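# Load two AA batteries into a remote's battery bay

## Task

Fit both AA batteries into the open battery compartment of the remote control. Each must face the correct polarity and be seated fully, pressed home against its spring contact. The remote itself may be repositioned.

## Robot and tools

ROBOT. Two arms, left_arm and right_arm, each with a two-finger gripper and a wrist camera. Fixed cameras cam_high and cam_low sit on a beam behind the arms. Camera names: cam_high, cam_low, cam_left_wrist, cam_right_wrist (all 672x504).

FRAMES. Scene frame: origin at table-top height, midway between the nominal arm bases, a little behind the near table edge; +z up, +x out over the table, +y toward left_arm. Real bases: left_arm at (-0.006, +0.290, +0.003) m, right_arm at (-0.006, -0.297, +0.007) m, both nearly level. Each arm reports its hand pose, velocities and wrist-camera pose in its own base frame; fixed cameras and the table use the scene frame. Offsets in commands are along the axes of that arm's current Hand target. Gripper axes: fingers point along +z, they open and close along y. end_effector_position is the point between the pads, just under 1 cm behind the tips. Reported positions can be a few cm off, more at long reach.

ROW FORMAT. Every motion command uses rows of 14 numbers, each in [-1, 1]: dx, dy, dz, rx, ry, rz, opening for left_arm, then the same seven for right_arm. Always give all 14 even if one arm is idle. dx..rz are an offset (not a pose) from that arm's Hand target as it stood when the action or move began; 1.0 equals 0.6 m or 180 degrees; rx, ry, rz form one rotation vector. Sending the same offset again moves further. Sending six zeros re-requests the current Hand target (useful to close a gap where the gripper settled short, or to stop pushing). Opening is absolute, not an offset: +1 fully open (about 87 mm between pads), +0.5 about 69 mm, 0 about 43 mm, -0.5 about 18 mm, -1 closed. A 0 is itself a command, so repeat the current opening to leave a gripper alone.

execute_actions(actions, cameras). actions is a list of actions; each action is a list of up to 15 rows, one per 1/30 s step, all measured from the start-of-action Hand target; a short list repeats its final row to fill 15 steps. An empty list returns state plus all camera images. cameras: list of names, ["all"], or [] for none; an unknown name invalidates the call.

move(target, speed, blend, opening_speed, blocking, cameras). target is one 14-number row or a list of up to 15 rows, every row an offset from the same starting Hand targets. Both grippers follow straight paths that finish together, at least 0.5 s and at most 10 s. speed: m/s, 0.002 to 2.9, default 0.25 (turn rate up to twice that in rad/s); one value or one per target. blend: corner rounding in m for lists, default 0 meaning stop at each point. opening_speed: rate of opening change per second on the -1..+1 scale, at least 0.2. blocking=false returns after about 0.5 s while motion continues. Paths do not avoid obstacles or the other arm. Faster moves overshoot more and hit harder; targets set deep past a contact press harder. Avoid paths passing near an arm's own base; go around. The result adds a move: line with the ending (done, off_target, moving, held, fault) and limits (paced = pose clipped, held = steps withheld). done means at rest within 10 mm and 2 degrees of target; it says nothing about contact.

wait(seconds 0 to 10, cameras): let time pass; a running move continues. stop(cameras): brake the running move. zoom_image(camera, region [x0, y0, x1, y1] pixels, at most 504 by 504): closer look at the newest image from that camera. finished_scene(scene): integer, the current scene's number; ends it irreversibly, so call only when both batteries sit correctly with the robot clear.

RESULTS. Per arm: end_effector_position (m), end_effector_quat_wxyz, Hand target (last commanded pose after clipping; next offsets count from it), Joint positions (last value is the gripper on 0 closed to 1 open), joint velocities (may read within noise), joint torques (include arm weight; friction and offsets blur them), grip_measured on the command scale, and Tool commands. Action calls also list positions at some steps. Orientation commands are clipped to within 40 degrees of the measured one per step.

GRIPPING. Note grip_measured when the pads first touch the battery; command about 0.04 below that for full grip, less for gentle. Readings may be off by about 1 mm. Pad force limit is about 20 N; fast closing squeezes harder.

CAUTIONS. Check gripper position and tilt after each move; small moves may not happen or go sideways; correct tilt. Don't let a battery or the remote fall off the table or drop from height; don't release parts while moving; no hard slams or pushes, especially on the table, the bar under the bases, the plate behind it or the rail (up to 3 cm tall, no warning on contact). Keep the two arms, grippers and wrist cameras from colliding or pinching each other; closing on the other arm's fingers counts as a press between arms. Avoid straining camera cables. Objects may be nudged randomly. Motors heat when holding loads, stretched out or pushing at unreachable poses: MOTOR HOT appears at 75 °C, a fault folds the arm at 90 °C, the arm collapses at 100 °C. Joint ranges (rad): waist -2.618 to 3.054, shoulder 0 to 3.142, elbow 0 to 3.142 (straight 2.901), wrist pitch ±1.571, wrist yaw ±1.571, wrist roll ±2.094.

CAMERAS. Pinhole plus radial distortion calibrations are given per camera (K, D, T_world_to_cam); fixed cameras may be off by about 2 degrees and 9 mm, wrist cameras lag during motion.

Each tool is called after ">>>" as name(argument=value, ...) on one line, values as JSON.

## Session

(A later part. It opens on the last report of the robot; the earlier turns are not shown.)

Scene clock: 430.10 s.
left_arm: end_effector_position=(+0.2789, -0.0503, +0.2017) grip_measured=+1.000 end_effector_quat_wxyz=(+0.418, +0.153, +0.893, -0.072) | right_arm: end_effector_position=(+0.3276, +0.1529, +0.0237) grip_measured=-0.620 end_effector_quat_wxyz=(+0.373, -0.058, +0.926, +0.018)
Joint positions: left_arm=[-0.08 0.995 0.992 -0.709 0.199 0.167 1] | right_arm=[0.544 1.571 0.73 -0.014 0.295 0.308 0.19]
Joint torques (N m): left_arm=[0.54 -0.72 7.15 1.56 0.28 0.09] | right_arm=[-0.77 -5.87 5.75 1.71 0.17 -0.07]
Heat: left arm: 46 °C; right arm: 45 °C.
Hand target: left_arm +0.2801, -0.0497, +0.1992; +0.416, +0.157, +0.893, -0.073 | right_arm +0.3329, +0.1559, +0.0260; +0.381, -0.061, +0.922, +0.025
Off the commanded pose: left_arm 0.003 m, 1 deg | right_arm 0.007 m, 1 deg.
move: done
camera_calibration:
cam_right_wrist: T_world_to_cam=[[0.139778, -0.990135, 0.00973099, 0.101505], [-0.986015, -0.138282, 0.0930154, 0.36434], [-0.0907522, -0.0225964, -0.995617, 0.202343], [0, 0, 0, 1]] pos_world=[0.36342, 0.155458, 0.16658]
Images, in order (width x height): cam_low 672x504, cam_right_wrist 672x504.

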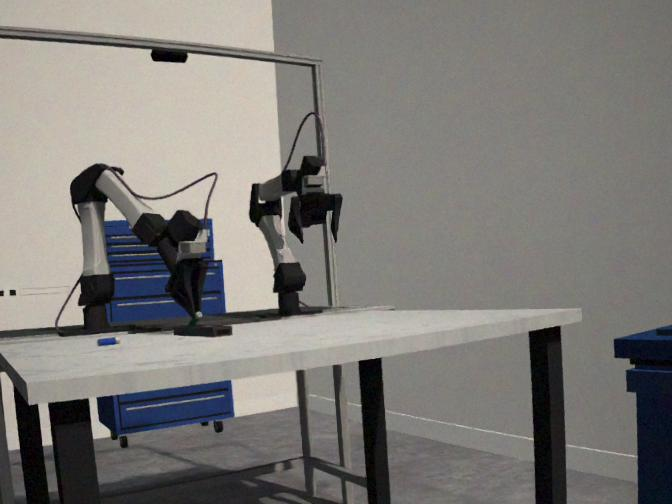

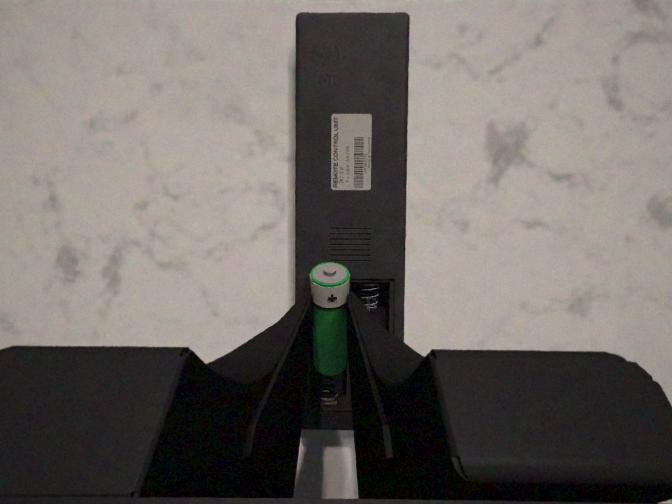

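>>> move(target=[0,0,0,0,0,0,1, 0.0141,0,0.0141,0,0,0,-0.68], speed=0.04, cameras=["cam_low","cam_right_wrist"])

>>> zoom_image(camera="cam_right_wrist", region=[240, 220, 420, 420])

>>> zoom_image(camera="cam_low", region=[150, 270, 260, 350])

Scene clock: 435.97 s.
left_arm: end_effector_position=(+0.2789, -0.0503, +0.2017) grip_measured=+1.000 end_effector_quat_wxyz=(+0.418, +0.153, +0.893, -0.072) | right_arm: end_effector_position=(+0.3284, +0.1534, +0.0127) grip_measured=-0.620 end_effector_quat_wxyz=(+0.374, -0.058, +0.925, +0.019)
Joint positions: left_arm=[-0.08 0.995 0.992 -0.709 0.199 0.167 1] | right_arm=[0.544 1.603 0.707 0.044 0.295 0.308 0.19]
Joint torques (N m): left_arm=[0.54 -0.75 7.12 1.57 0.28 0.09] | right_arm=[-0.53 -5.7 5.49 1.71 0.05 -0.13]
Heat: left arm: 46 °C; right arm: 44 °C.
Hand target: left_arm +0.2801, -0.0497, +0.1992; +0.416, +0.157, +0.893, -0.073 | right_arm +0.3329, +0.1558, +0.0141; +0.382, -0.061, +0.922, +0.025
Off the commanded pose: left_arm 0.003 m, 1 deg | right_arm 0.005 m, 1 deg.
move: done
camera_calibration:
cam_right_wrist: T_world_to_cam=[[0.139812, -0.990142, 0.00849965, 0.102016], [-0.986247, -0.138487, 0.0902153, 0.366428], [-0.0881488, -0.0209959, -0.995886, 0.190489], [0, 0, 0, 1]] pos_world=[0.363916, 0.155756, 0.15578]
Images, in order (width x height): cam_low 672x504, cam_right_wrist 672x504.

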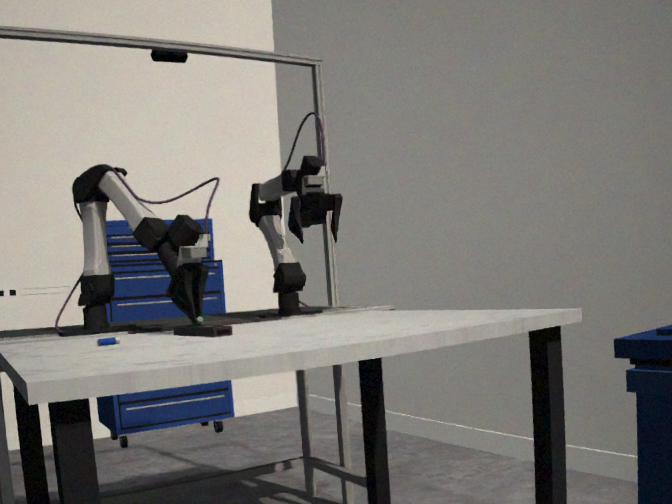

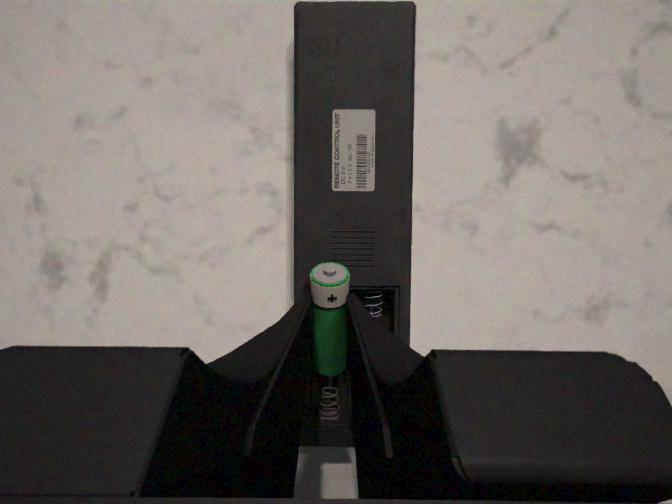

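Scaled by 2.520 from the camera's 672x504 image, which has a finer 960x720 frame.

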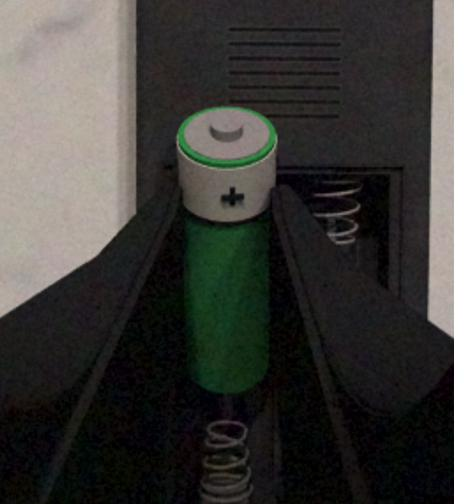

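Scaled by 4.582 from the camera's 672x504 image, which has a finer 960x720 frame.

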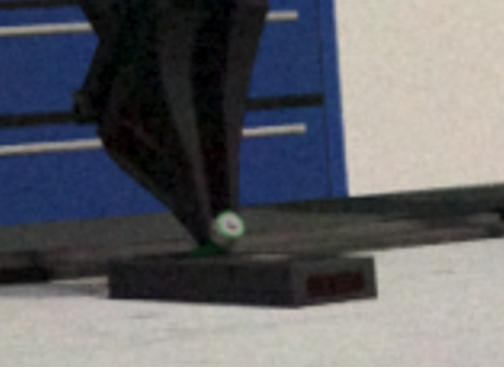

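>>> move(target=[0,0,0,0,0,0,1, 0.0128,0,-0.0037,0,0,0,-0.68], speed=0.04, cameras=["cam_low","cam_right_wrist"])

>>> zoom_image(camera="cam_right_wrist", region=[240, 220, 420, 420])

>>> zoom_image(camera="cam_low", region=[150, 270, 260, 350])

Scene clock: 442.07 s.
left_arm: end_effector_position=(+0.2789, -0.0503, +0.2017) grip_measured=+1.000 end_effector_quat_wxyz=(+0.418, +0.153, +0.893, -0.072) | right_arm: end_effector_position=(+0.3285, +0.1534, +0.0103) grip_measured=-0.620 end_effector_quat_wxyz=(+0.382, -0.056, +0.922, +0.023)
Joint positions: left_arm=[-0.08 0.995 0.992 -0.709 0.199 0.167 1] | right_arm=[0.544 1.603 0.682 0.088 0.295 0.308 0.19]
Joint torques (N m): left_arm=[0.54 -0.79 7.13 1.57 0.28 0.1] | right_arm=[0.12 -6.61 4.93 1.54 0.22 -0.09]
Heat: left arm: 46 °C; right arm: 44 °C.
Hand target: left_arm +0.2801, -0.0497, +0.1992; +0.416, +0.157, +0.893, -0.073 | right_arm +0.3260, +0.1550, +0.0103; +0.382, -0.061, +0.922, +0.025
Off the commanded pose: left_arm 0.003 m, 1 deg | right_arm 0.003 m, 1 deg.
move: done
camera_calibration:
cam_right_wrist: T_world_to_cam=[[0.139747, -0.990187, 0.00110612, 0.102126], [-0.987555, -0.139294, 0.0730209, 0.367356], [-0.0721503, -0.0112968, -0.99733, 0.181307], [0, 0, 0, 1]] pos_world=[0.361594, 0.154342, 0.153885]
Images, in order (width x height): cam_low 672x504, cam_right_wrist 672x504.

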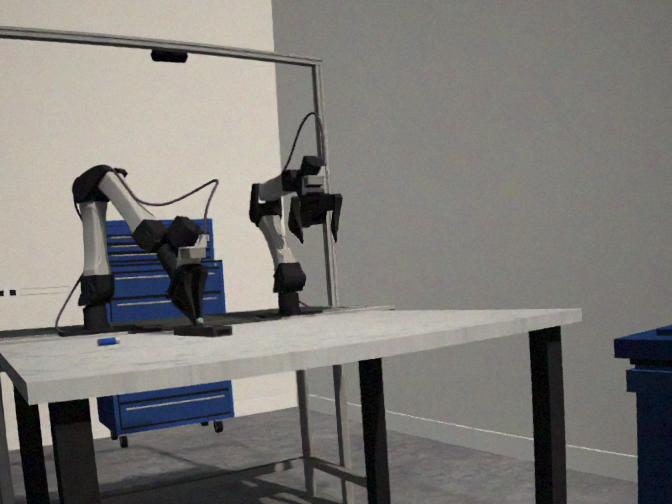

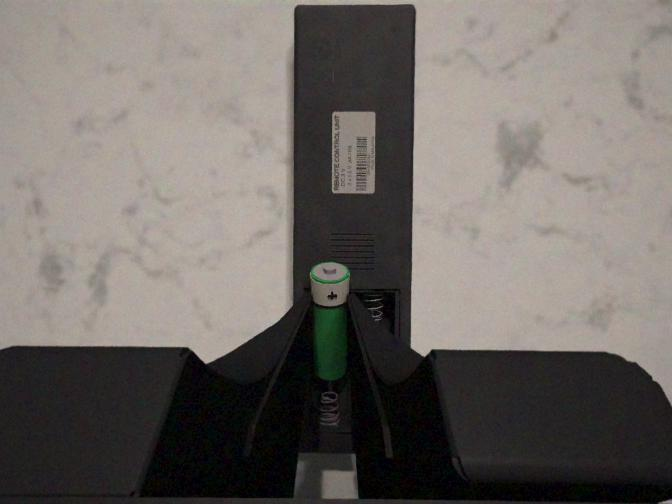

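Scaled by 2.520 from the camera's 672x504 image, which has a finer 960x720 frame.

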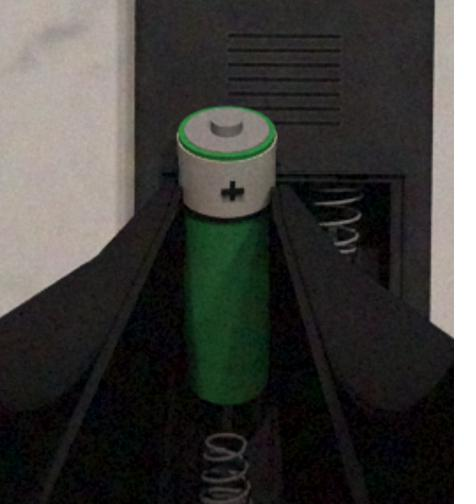

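Scaled by 4.582 from the camera's 672x504 image, which has a finer 960x720 frame.

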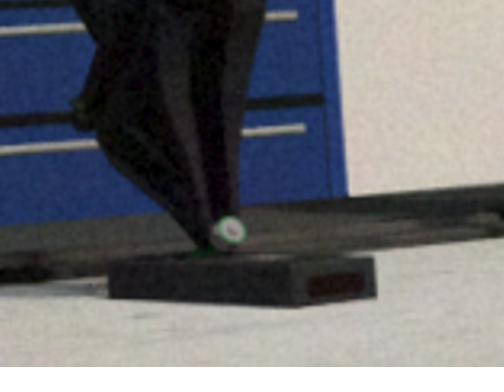

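>>> move(target=[0,0,0,0,0,0,1, 0.0094,0,-0.0094,0,0,0,-0.72], speed=0.04, cameras=["cam_low","cam_right_wrist"])

>>> zoom_image(camera="cam_right_wrist", region=[240, 220, 420, 420])

>>> zoom_image(camera="cam_low", region=[150, 270, 260, 350])

Scene clock: 447.90 s.
left_arm: end_effector_position=(+0.2789, -0.0503, +0.2017) grip_measured=+1.000 end_effector_quat_wxyz=(+0.418, +0.153, +0.893, -0.072) | right_arm: end_effector_position=(+0.3235, +0.1539, +0.0110) grip_measured=-0.620 end_effector_quat_wxyz=(+0.385, -0.059, +0.921, +0.026)
Joint positions: left_arm=[-0.08 0.995 0.992 -0.709 0.199 0.167 1] | right_arm=[0.553 1.581 0.657 0.1 0.295 0.308 0.19]
Joint torques (N m): left_arm=[0.53 -0.76 7.15 1.57 0.28 0.09] | right_arm=[0.69 -7.13 4.86 1.42 0.26 0.04]
Heat: left arm: 46 °C; right arm: 44 °C.
Hand target: left_arm +0.2801, -0.0497, +0.1992; +0.416, +0.157, +0.893, -0.073 | right_arm +0.3181, +0.1539, +0.0102; +0.382, -0.061, +0.922, +0.025
Off the commanded pose: left_arm 0.003 m, 1 deg | right_arm 0.005 m, 0 deg.
move: done
camera_calibration:
cam_right_wrist: T_world_to_cam=[[0.148045, -0.988978, -0.00235349, 0.10046], [-0.986867, -0.147884, 0.0649859, 0.3637], [-0.0646177, -0.00729829, -0.997883, 0.178564], [0, 0, 0, 1]] pos_world=[0.355589, 0.154441, 0.154788]
Images, in order (width x height): cam_low 672x504, cam_right_wrist 672x504.

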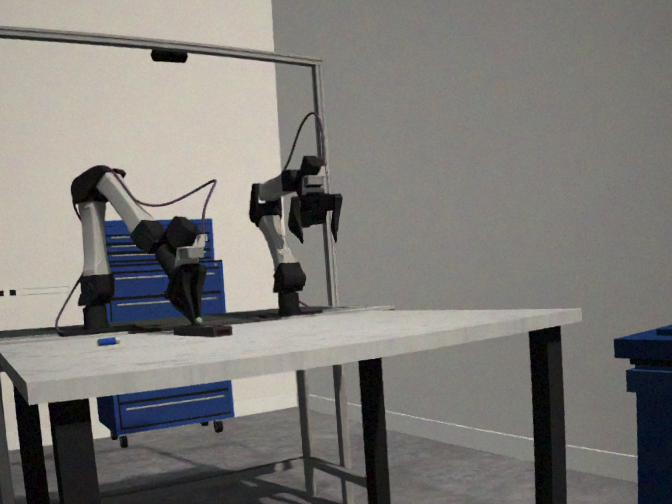

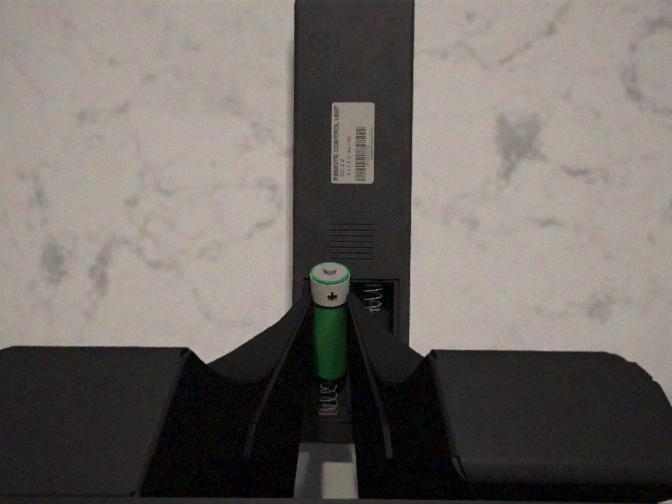

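Scaled by 2.520 from the camera's 672x504 image, which has a finer 960x720 frame.

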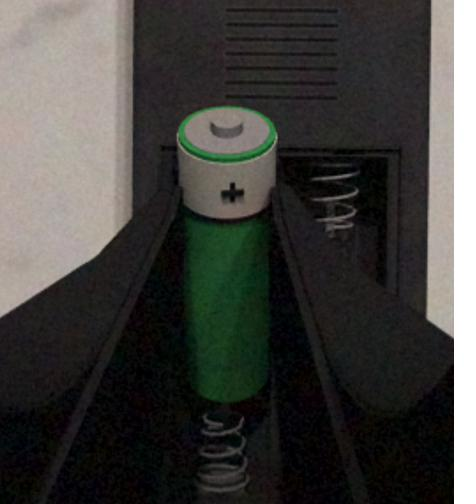

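Scaled by 4.582 from the camera's 672x504 image, which has a finer 960x720 frame.

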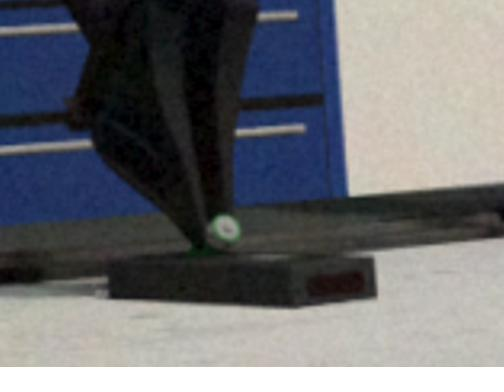

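>>> move(target=[0,0,0,0,0,0,1, 0.0082,0,-0.0082,0,0,0,-0.72], speed=0.04, cameras=["cam_low","cam_right_wrist"])

>>> zoom_image(camera="cam_right_wrist", region=[240, 220, 420, 420])

>>> zoom_image(camera="cam_low", region=[150, 270, 260, 350])

Scene clock: 452.50 s.
left_arm: end_effector_position=(+0.2789, -0.0503, +0.2017) grip_measured=+1.000 end_effector_quat_wxyz=(+0.418, +0.153, +0.893, -0.072) | right_arm: end_effector_position=(+0.3174, +0.1536, +0.0117) grip_measured=-0.620 end_effector_quat_wxyz=(+0.387, -0.063, +0.920, +0.027)
Joint positions: left_arm=[-0.08 0.995 0.992 -0.709 0.199 0.167 1] | right_arm=[0.564 1.557 0.635 0.101 0.3 0.309 0.19]
Joint torques (N m): left_arm=[0.54 -0.73 7.17 1.57 0.28 0.08] | right_arm=[0.4 -6.9 4.79 1.31 0.28 0.17]
Heat: left arm: 46 °C; right arm: 44 °C.
Hand target: left_arm +0.2801, -0.0497, +0.1992; +0.416, +0.157, +0.893, -0.073 | right_arm +0.3112, +0.1530, +0.0103; +0.382, -0.061, +0.922, +0.025
Off the commanded pose: left_arm 0.003 m, 1 deg | right_arm 0.006 m, 1 deg.
move: done
camera_calibration:
cam_right_wrist: T_world_to_cam=[[0.154879, -0.987933, 0.000313075, 0.0986989], [-0.98608, -0.154569, 0.0612732, 0.358396], [-0.0604855, -0.00979866, -0.998121, 0.178017], [0, 0, 0, 1]] pos_world=[0.348888, 0.154649, 0.155692]
Images, in order (width x height): cam_low 672x504, cam_right_wrist 672x504.

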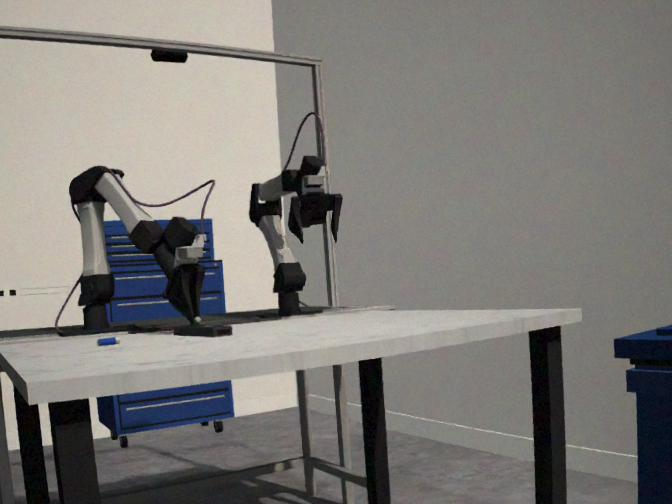

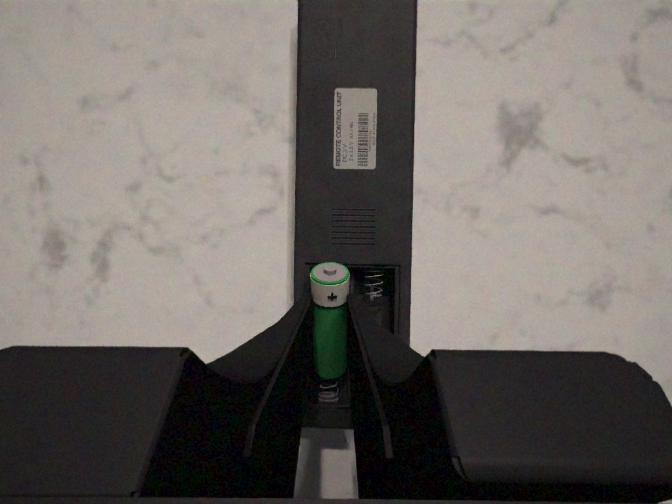

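Scaled by 2.520 from the camera's 672x504 image, which has a finer 960x720 frame.

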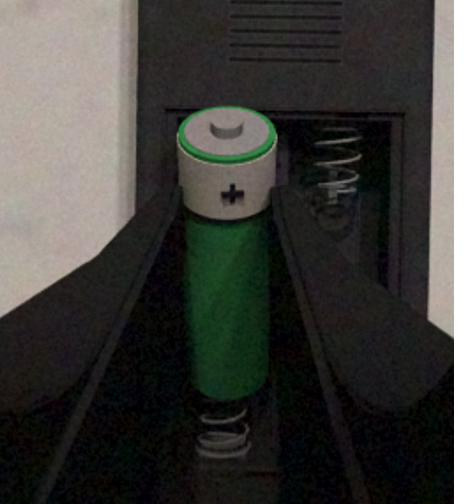

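Scaled by 4.582 from the camera's 672x504 image, which has a finer 960x720 frame.

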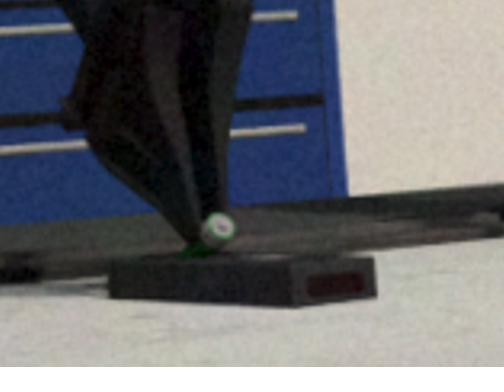

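>>> move(target=[0,0,0,0,0,0,1, 0.0094,0,-0.0094,0,0,0,-0.72], speed=0.04, cameras=["cam_low","cam_right_wrist"])

>>> zoom_image(camera="cam_right_wrist", region=[240, 220, 420, 420])

>>> zoom_image(camera="cam_low", region=[150, 270, 260, 350])

Scene clock: 457.87 s.
left_arm: end_effector_position=(+0.2789, -0.0503, +0.2017) grip_measured=+1.000 end_effector_quat_wxyz=(+0.418, +0.153, +0.893, -0.072) | right_arm: end_effector_position=(+0.3101, +0.1527, +0.0121) grip_measured=-0.620 end_effector_quat_wxyz=(+0.389, -0.064, +0.919, +0.027)
Joint positions: left_arm=[-0.08 0.995 0.992 -0.709 0.199 0.167 1] | right_arm=[0.577 1.53 0.608 0.102 0.31 0.316 0.19]
Joint torques (N m): left_arm=[0.55 -0.75 7.13 1.58 0.28 0.09] | right_arm=[0.7 -6.82 4.67 1.26 0.2 0.21]
Heat: left arm: 46 °C; right arm: 43 °C.
Hand target: left_arm +0.2801, -0.0497, +0.1992; +0.416, +0.157, +0.893, -0.073 | right_arm +0.3033, +0.1520, +0.0103; +0.382, -0.061, +0.922, +0.025
Off the commanded pose: left_arm 0.003 m, 1 deg | right_arm 0.007 m, 1 deg.
move: done
camera_calibration:
cam_right_wrist: T_world_to_cam=[[0.156615, -0.987658, 0.00165653, 0.0983896], [-0.986055, -0.156264, 0.0572461, 0.351344], [-0.0562807, -0.010599, -0.998359, 0.176761], [0, 0, 0, 1]] pos_world=[0.340983, 0.153951, 0.156195]
Images, in order (width x height): cam_low 672x504, cam_right_wrist 672x504.

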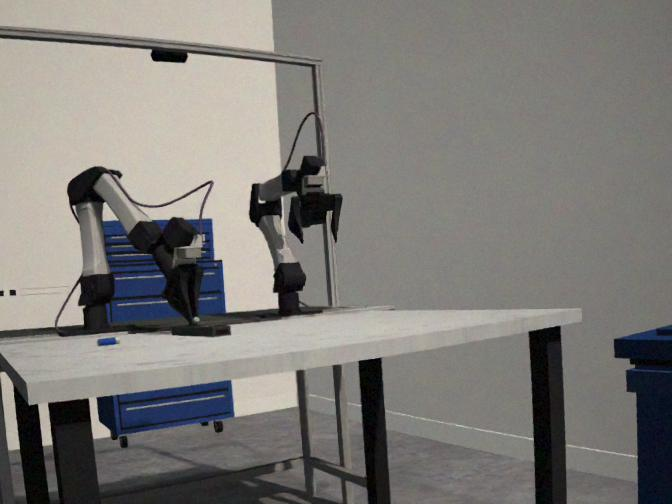

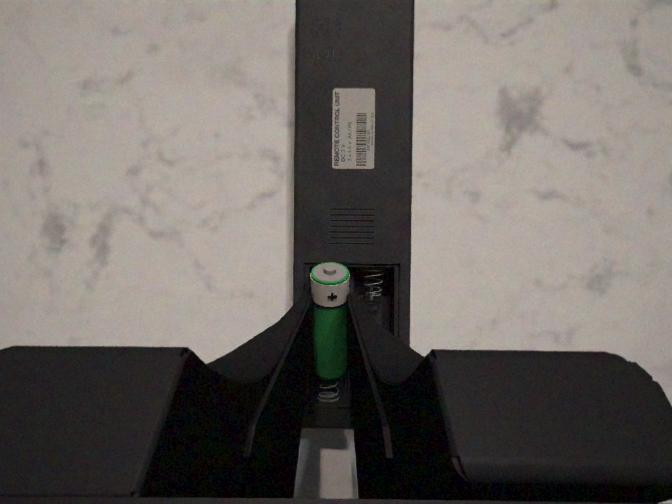

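Scaled by 2.520 from the camera's 672x504 image, which has a finer 960x720 frame.

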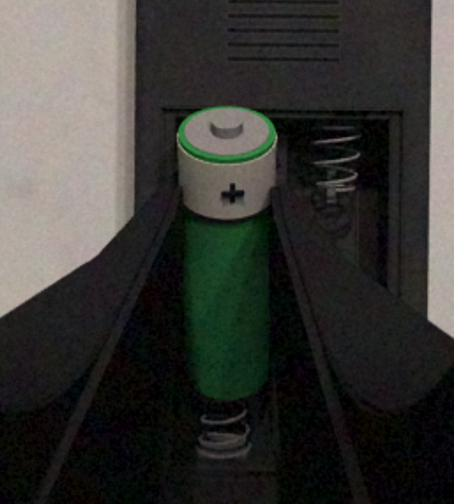

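Scaled by 4.582 from the camera's 672x504 image, which has a finer 960x720 frame.

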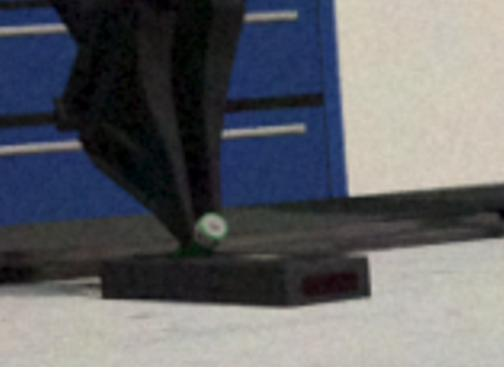

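>>> move(target=[0,0,0,0,0,0,1, -0.0092,0,0.0132,0,0.033,0,-0.68], speed=0.04, cameras=["cam_low","cam_right_wrist"])

>>> zoom_image(camera="cam_right_wrist", region=[240, 220, 420, 420])

>>> zoom_image(camera="cam_low", region=[150, 270, 260, 350])

Scene clock: 525.00 s.
left_arm: end_effector_position=(+0.2789, -0.0503, +0.2017) grip_measured=+1.000 end_effector_quat_wxyz=(+0.418, +0.153, +0.893, -0.072) | right_arm: end_effector_position=(+0.3117, +0.1510, +0.0091) grip_measured=-0.620 end_effector_quat_wxyz=(+0.342, -0.067, +0.937, +0.015)
Joint positions: left_arm=[-0.08 0.995 0.992 -0.709 0.199 0.167 1] | right_arm=[0.554 1.581 0.712 -0.051 0.277 0.317 0.19]
Joint torques (N m): left_arm=[0.53 -0.75 7.15 1.57 0.28 0.08] | right_arm=[-0.91 -4.71 7.21 1.18 -0.02 0.21]
Heat: left arm: 45 °C; right arm: 41 °C.
Hand target: left_arm +0.2801, -0.0497, +0.1992; +0.416, +0.157, +0.893, -0.073 | right_arm +0.3127, +0.1532, +0.0085; +0.333, -0.062, +0.941, +0.022
Off the commanded pose: left_arm 0.003 m, 1 deg | right_arm 0.003 m, 1 deg.
move: done
camera_calibration:
cam_right_wrist: T_world_to_cam=[[0.154414, -0.987863, 0.016837, 0.0969275], [-0.975933, -0.149849, 0.15843, 0.347711], [-0.153984, -0.0408956, -0.987227, 0.208727], [0, 0, 0, 1]] pos_world=[0.356516, 0.156391, 0.149341]
Images, in order (width x height): cam_low 672x504, cam_right_wrist 672x504.

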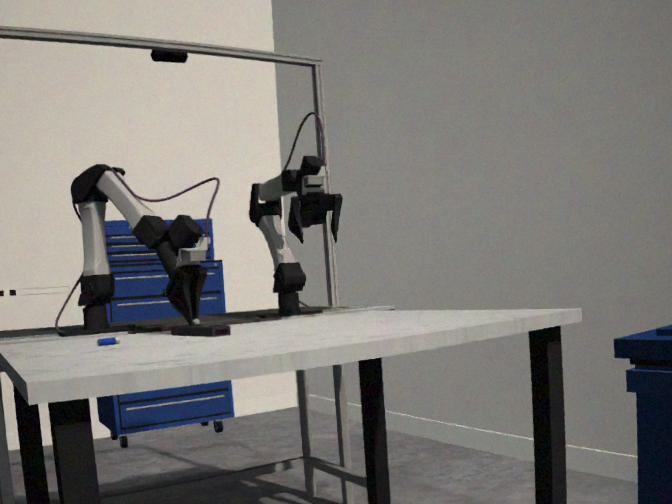

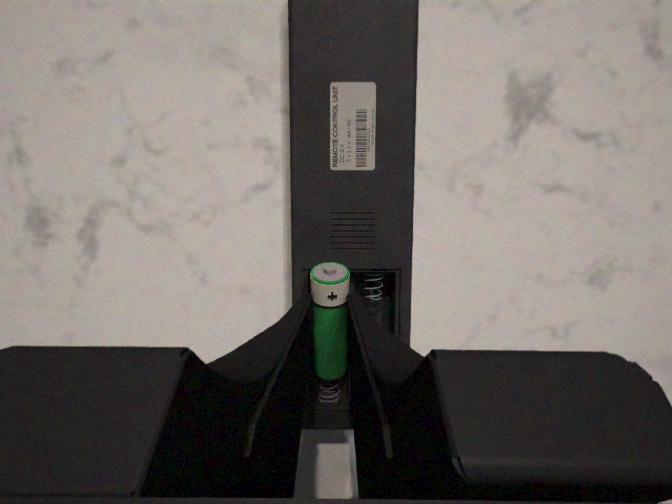

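Scaled by 2.520 from the camera's 672x504 image, which has a finer 960x720 frame.

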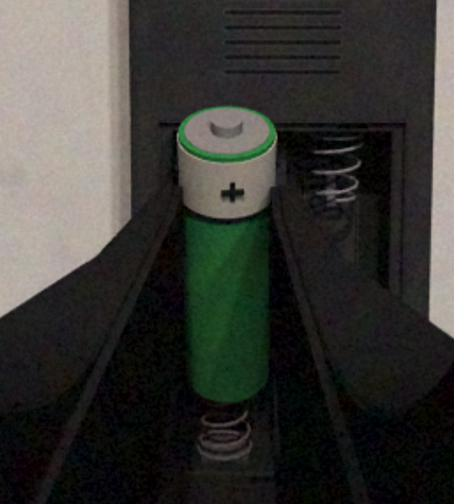

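Scaled by 4.582 from the camera's 672x504 image, which has a finer 960x720 frame.

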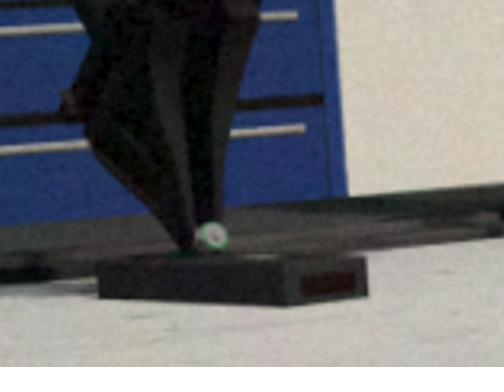

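>>> move(target=[0,0,0,0,0,0,1, 0.0005,0,0.0052,0,0.03,0,-0.68], speed=0.03, cameras=["cam_low","cam_right_wrist"])

>>> zoom_image(camera="cam_right_wrist", region=[240, 220, 420, 420])

>>> zoom_image(camera="cam_low", region=[150, 270, 260, 350])

Scene clock: 533.07 s.
left_arm: end_effector_position=(+0.2789, -0.0503, +0.2017) grip_measured=+1.000 end_effector_quat_wxyz=(+0.418, +0.153, +0.893, -0.072) | right_arm: end_effector_position=(+0.3132, +0.1507, +0.0078) grip_measured=-0.620 end_effector_quat_wxyz=(+0.298, -0.069, +0.952, +0.010)
Joint positions: left_arm=[-0.08 0.995 0.992 -0.709 0.199 0.167 1] | right_arm=[0.53 1.635 0.814 -0.187 0.235 0.317 0.19]
Joint torques (N m): left_arm=[0.57 -0.77 7.17 1.57 0.28 0.08] | right_arm=[-1.06 -5.11 6.86 1.2 -0.03 0.21]
Heat: left arm: 45 °C; right arm: 42 °C.
Hand target: left_arm +0.2801, -0.0497, +0.1992; +0.416, +0.157, +0.893, -0.073 | right_arm +0.3144, +0.1534, +0.0059; +0.289, -0.063, +0.955, +0.019
Off the commanded pose: left_arm 0.003 m, 1 deg | right_arm 0.004 m, 2 deg.
move: done
camera_calibration:
cam_right_wrist: T_world_to_cam=[[0.156142, -0.987565, 0.0183111, 0.0959019], [-0.956851, -0.146634, 0.250868, 0.342244], [-0.245063, -0.056692, -0.967848, 0.238449], [0, 0, 0, 1]] pos_world=[0.370938, 0.158412, 0.143169]
Images, in order (width x height): cam_low 672x504, cam_right_wrist 672x504.

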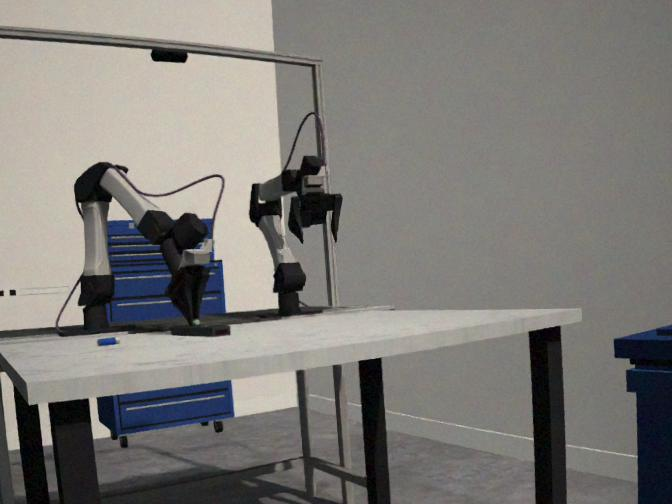

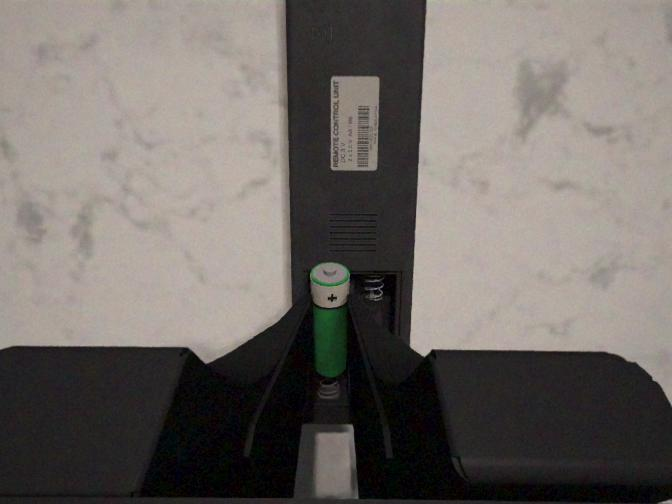

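Scaled by 2.520 from the camera's 672x504 image, which has a finer 960x720 frame.

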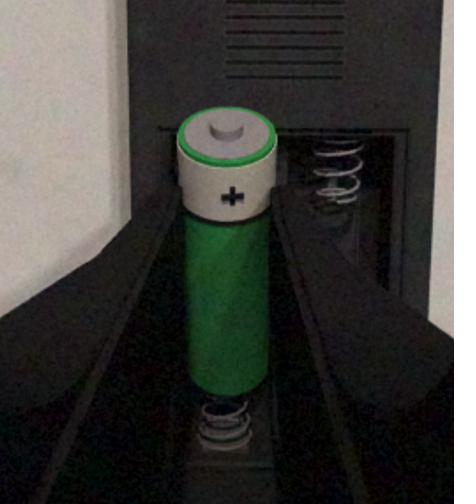

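Scaled by 4.582 from the camera's 672x504 image, which has a finer 960x720 frame.

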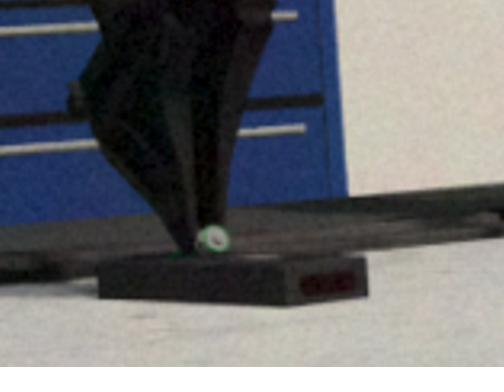

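>>> move(target=[0,0,0,0,0,0,1, 0,0,0,0,0,0,-0.4], speed=0.03, opening_speed=0.2, cameras=["cam_low","cam_right_wrist"])

>>> zoom_image(camera="cam_right_wrist", region=[240, 220, 420, 420])

>>> zoom_image(camera="cam_low", region=[150, 270, 260, 350])

Scene clock: 538.47 s.
left_arm: end_effector_position=(+0.2789, -0.0503, +0.2017) grip_measured=+1.000 end_effector_quat_wxyz=(+0.418, +0.153, +0.893, -0.072) | right_arm: end_effector_position=(+0.3122, +0.1502, +0.0065) grip_measured=-0.400 end_effector_quat_wxyz=(+0.294, -0.069, +0.953, +0.010)
Joint positions: left_arm=[-0.08 0.995 0.992 -0.709 0.199 0.167 1] | right_arm=[0.528 1.639 0.815 -0.193 0.232 0.317 0.3]
Joint torques (N m): left_arm=[0.54 -0.77 7.15 1.57 0.28 0.09] | right_arm=[-0.77 -5.35 6.83 1.24 -0.04 0.14]
Heat: left arm: 45 °C; right arm: 42 °C.
Hand target: left_arm +0.2801, -0.0497, +0.1992; +0.416, +0.157, +0.893, -0.073 | right_arm +0.3145, +0.1535, +0.0060; +0.289, -0.063, +0.955, +0.019
Off the commanded pose: left_arm 0.003 m, 1 deg | right_arm 0.004 m, 1 deg.
move: done
camera_calibration:
cam_right_wrist: T_world_to_cam=[[0.156403, -0.987517, 0.0186871, 0.09548], [-0.954827, -0.146331, 0.258637, 0.34074], [-0.252674, -0.0582945, -0.965794, 0.239569], [0, 0, 0, 1]] pos_world=[0.370948, 0.158114, 0.141462]
Images, in order (width x height): cam_low 672x504, cam_right_wrist 672x504.

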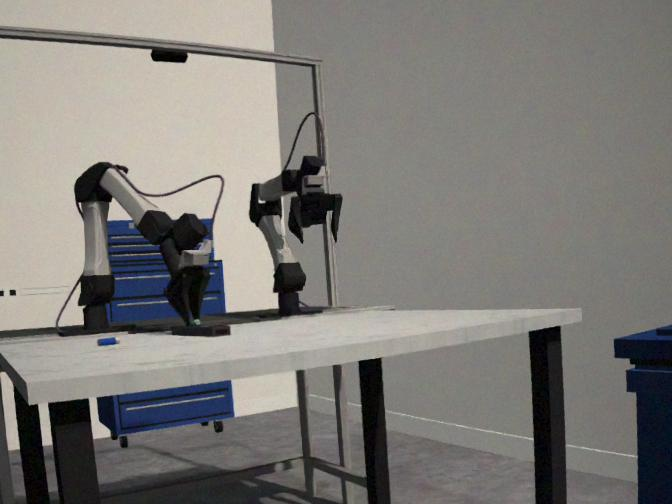

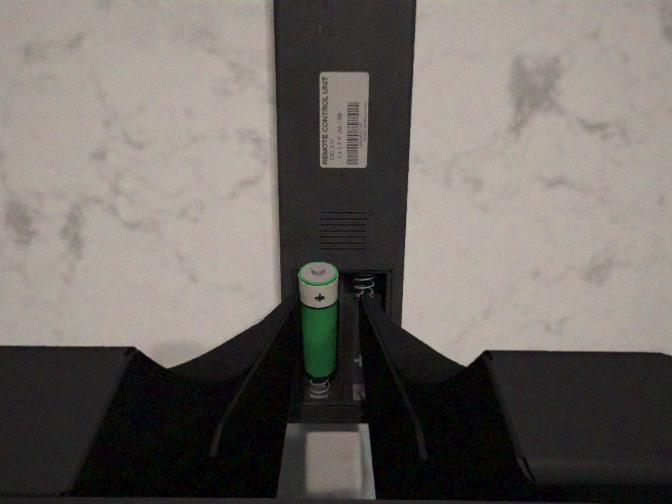

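Scaled by 2.520 from the camera's 672x504 image, which has a finer 960x720 frame.

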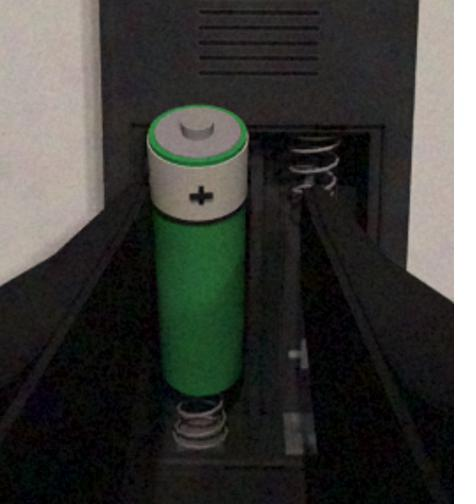

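Scaled by 4.582 from the camera's 672x504 image, which has a finer 960x720 frame.

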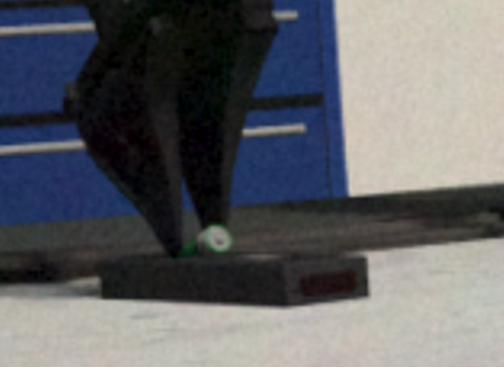

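>>> move(target=[0,0,0,0,0,0,1, 0,0,-0.15,0,0,0,-0.4], speed=0.08, cameras=["cam_low","cam_right_wrist"])

>>> zoom_image(camera="cam_right_wrist", region=[240, 140, 420, 300])

>>> zoom_image(camera="cam_low", region=[150, 270, 260, 350])

Scene clock: 544.03 s.
left_arm: end_effector_position=(+0.2789, -0.0503, +0.2017) grip_measured=+1.000 end_effector_quat_wxyz=(+0.418, +0.153, +0.893, -0.072) | right_arm: end_effector_position=(+0.2562, +0.1404, +0.0673) grip_measured=-0.400 end_effector_quat_wxyz=(+0.266, -0.072, +0.961, +0.011)
Joint positions: left_arm=[-0.08 0.995 0.992 -0.709 0.199 0.167 1] | right_arm=[0.591 1.362 0.852 -0.572 0.238 0.381 0.3]
Joint torques (N m): left_arm=[0.53 -0.75 7.09 1.56 0.27 0.08] | right_arm=[0.51 -5.97 8.25 1.27 0.3 0.16]
Heat: left arm: 45 °C; right arm: 42 °C.
Hand target: left_arm +0.2801, -0.0497, +0.1992; +0.416, +0.157, +0.893, -0.073 | right_arm +0.2650, +0.1469, +0.0808; +0.289, -0.063, +0.955, +0.019
Off the commanded pose: left_arm 0.003 m, 1 deg | right_arm 0.018 m, 3 deg.
move: off_target (right_arm)
camera_calibration:
cam_right_wrist: T_world_to_cam=[[0.163039, -0.98652, 0.0139912, 0.0918354], [-0.937662, -0.150522, 0.313264, 0.262755], [-0.306935, -0.0641933, -0.949563, 0.297194], [0, 0, 0, 1]] pos_world=[0.322621, 0.149226, 0.198609]
Images, in order (width x height): cam_low 672x504, cam_right_wrist 672x504.

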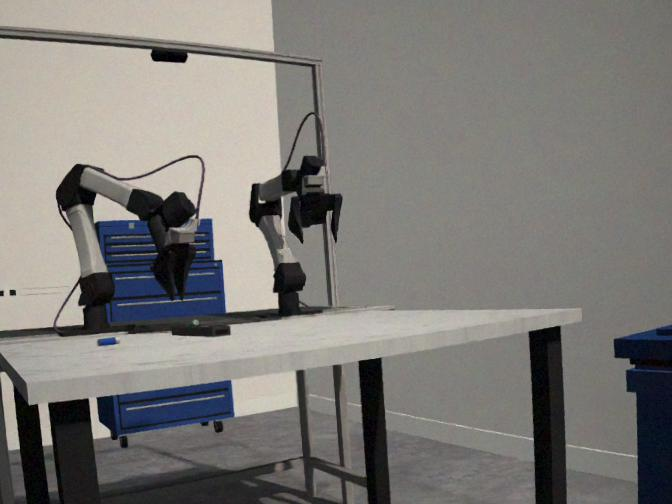

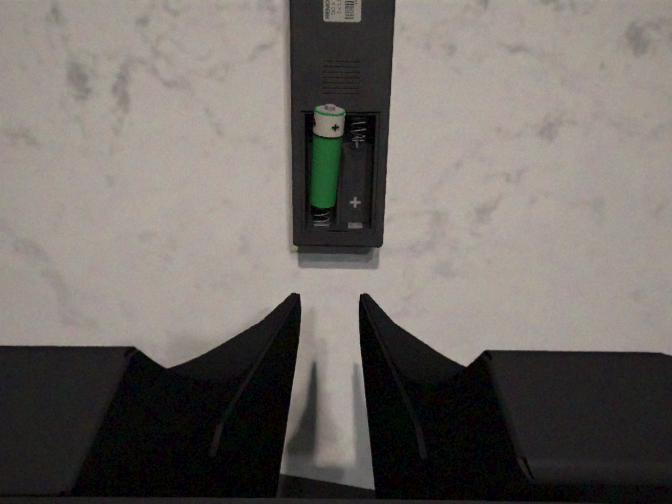

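Scaled by 2.800 from the camera's 672x504 image, which has a finer 960x720 frame.

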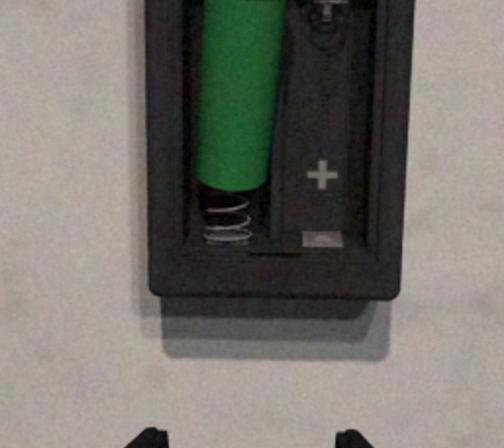

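Scaled by 4.582 from the camera's 672x504 image, which has a finer 960x720 frame.

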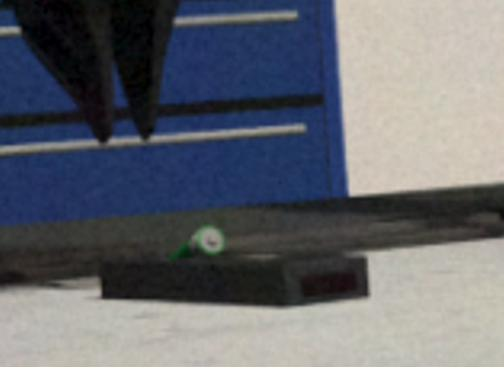

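>>> zoom_image(camera="cam_right_wrist", region=[280, 80, 400, 260])

Scaled by 2.800 from the camera's 672x504 image, which has a finer 960x720 frame.

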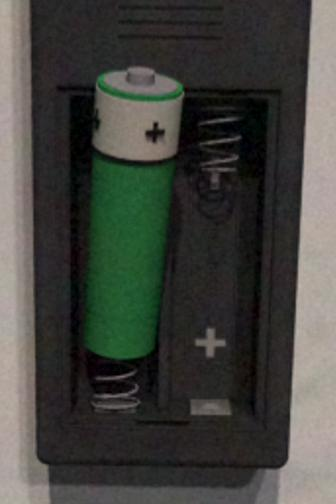

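>>> move(target=[0,0,0,0,0,0,1, -0.0537,0.0007,0.0257,-0.0944,0.0944,-0.4932,1], speed=0.25, cameras=["all"])

Scene clock: 577.33 s.
left_arm: end_effector_position=(+0.2789, -0.0503, +0.2017) grip_measured=+1.000 end_effector_quat_wxyz=(+0.418, +0.153, +0.893, -0.072) | right_arm: end_effector_position=(+0.2932, +0.1446, +0.0801) grip_measured=+0.989 end_effector_quat_wxyz=(-0.067, +0.741, -0.665, +0.065)
Joint positions: left_arm=[-0.08 0.995 0.992 -0.709 0.199 0.167 1] | right_arm=[0.623 1.708 1.269 -0.972 0.099 -1.065 0.994]
Joint torques (N m): left_arm=[0.53 -0.77 7.1 1.56 0.28 0.09] | right_arm=[0.34 -6.87 7.99 0.7 0.07 -0.12]
Heat: left arm: 45 °C; right arm: 46 °C.
Hand target: left_arm +0.2801, -0.0497, +0.1992; +0.416, +0.157, +0.893, -0.073 | right_arm +0.3000, +0.1519, +0.0859; -0.079, +0.748, -0.656, +0.068
Off the commanded pose: left_arm 0.003 m, 1 deg | right_arm 0.012 m, 2 deg.
move: off_target (right_arm)
camera_calibration:
cam_left_wrist: T_world_to_cam=[[-0.320076, -0.947381, 0.00452736, 0.0390544], [-0.947255, 0.320108, 0.0154408, 0.295075], [-0.0160776, 0.000653682, -0.999871, 0.347264], [0, 0, 0, 1]] pos_world=[0.297595, -0.0576835, 0.342486]
cam_right_wrist: T_world_to_cam=[[0.977258, 0.121472, 0.173815, -0.321862], [-0.0518762, -0.657818, 0.751389, 0.0725375], [0.205612, -0.743317, -0.636556, 0.243853], [0, 0, 0, 1]] pos_world=[0.268166, 0.268074, 0.156667]

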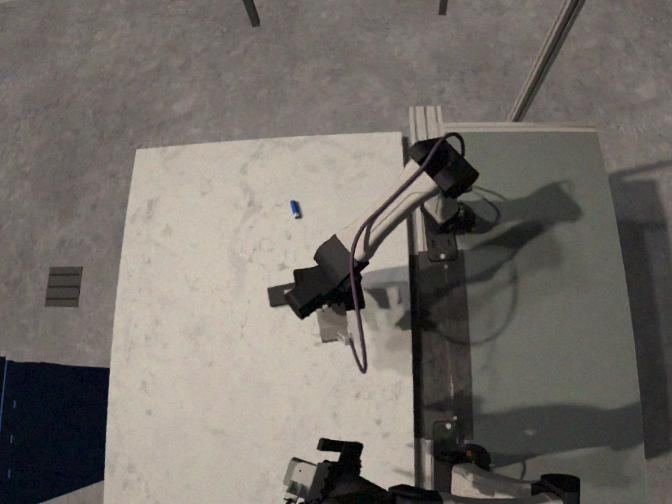

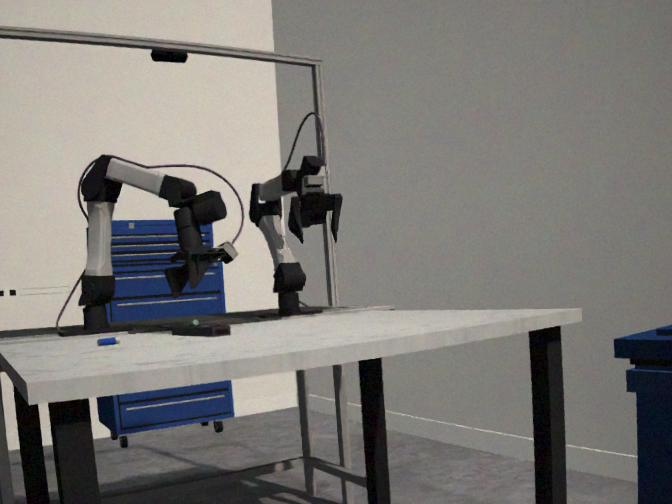

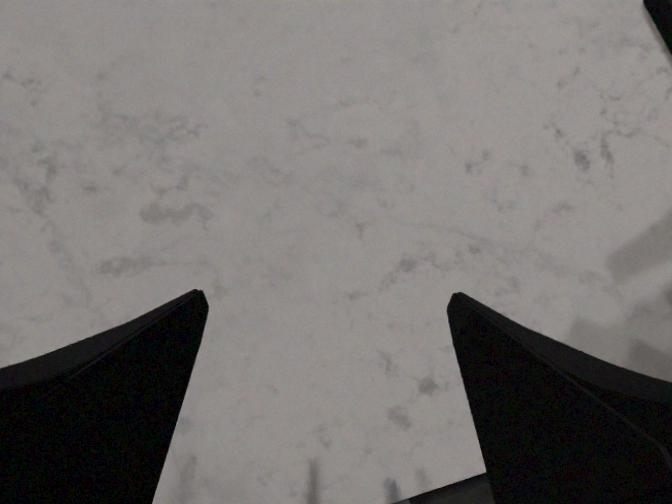

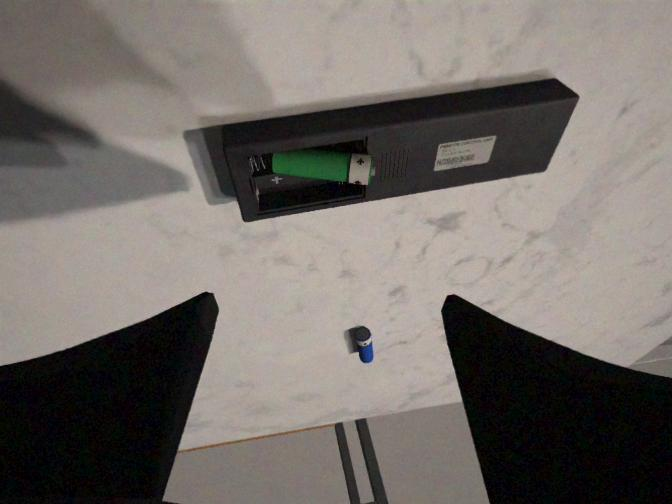

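>>> zoom_image(camera="cam_right_wrist", region=[210, 90, 430, 240])

Scaled by 2.291 from the camera's 672x504 image, which has a finer 960x720 frame.

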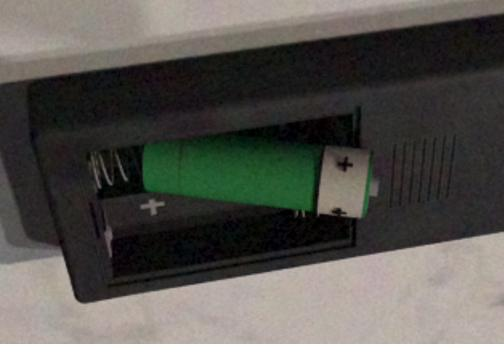

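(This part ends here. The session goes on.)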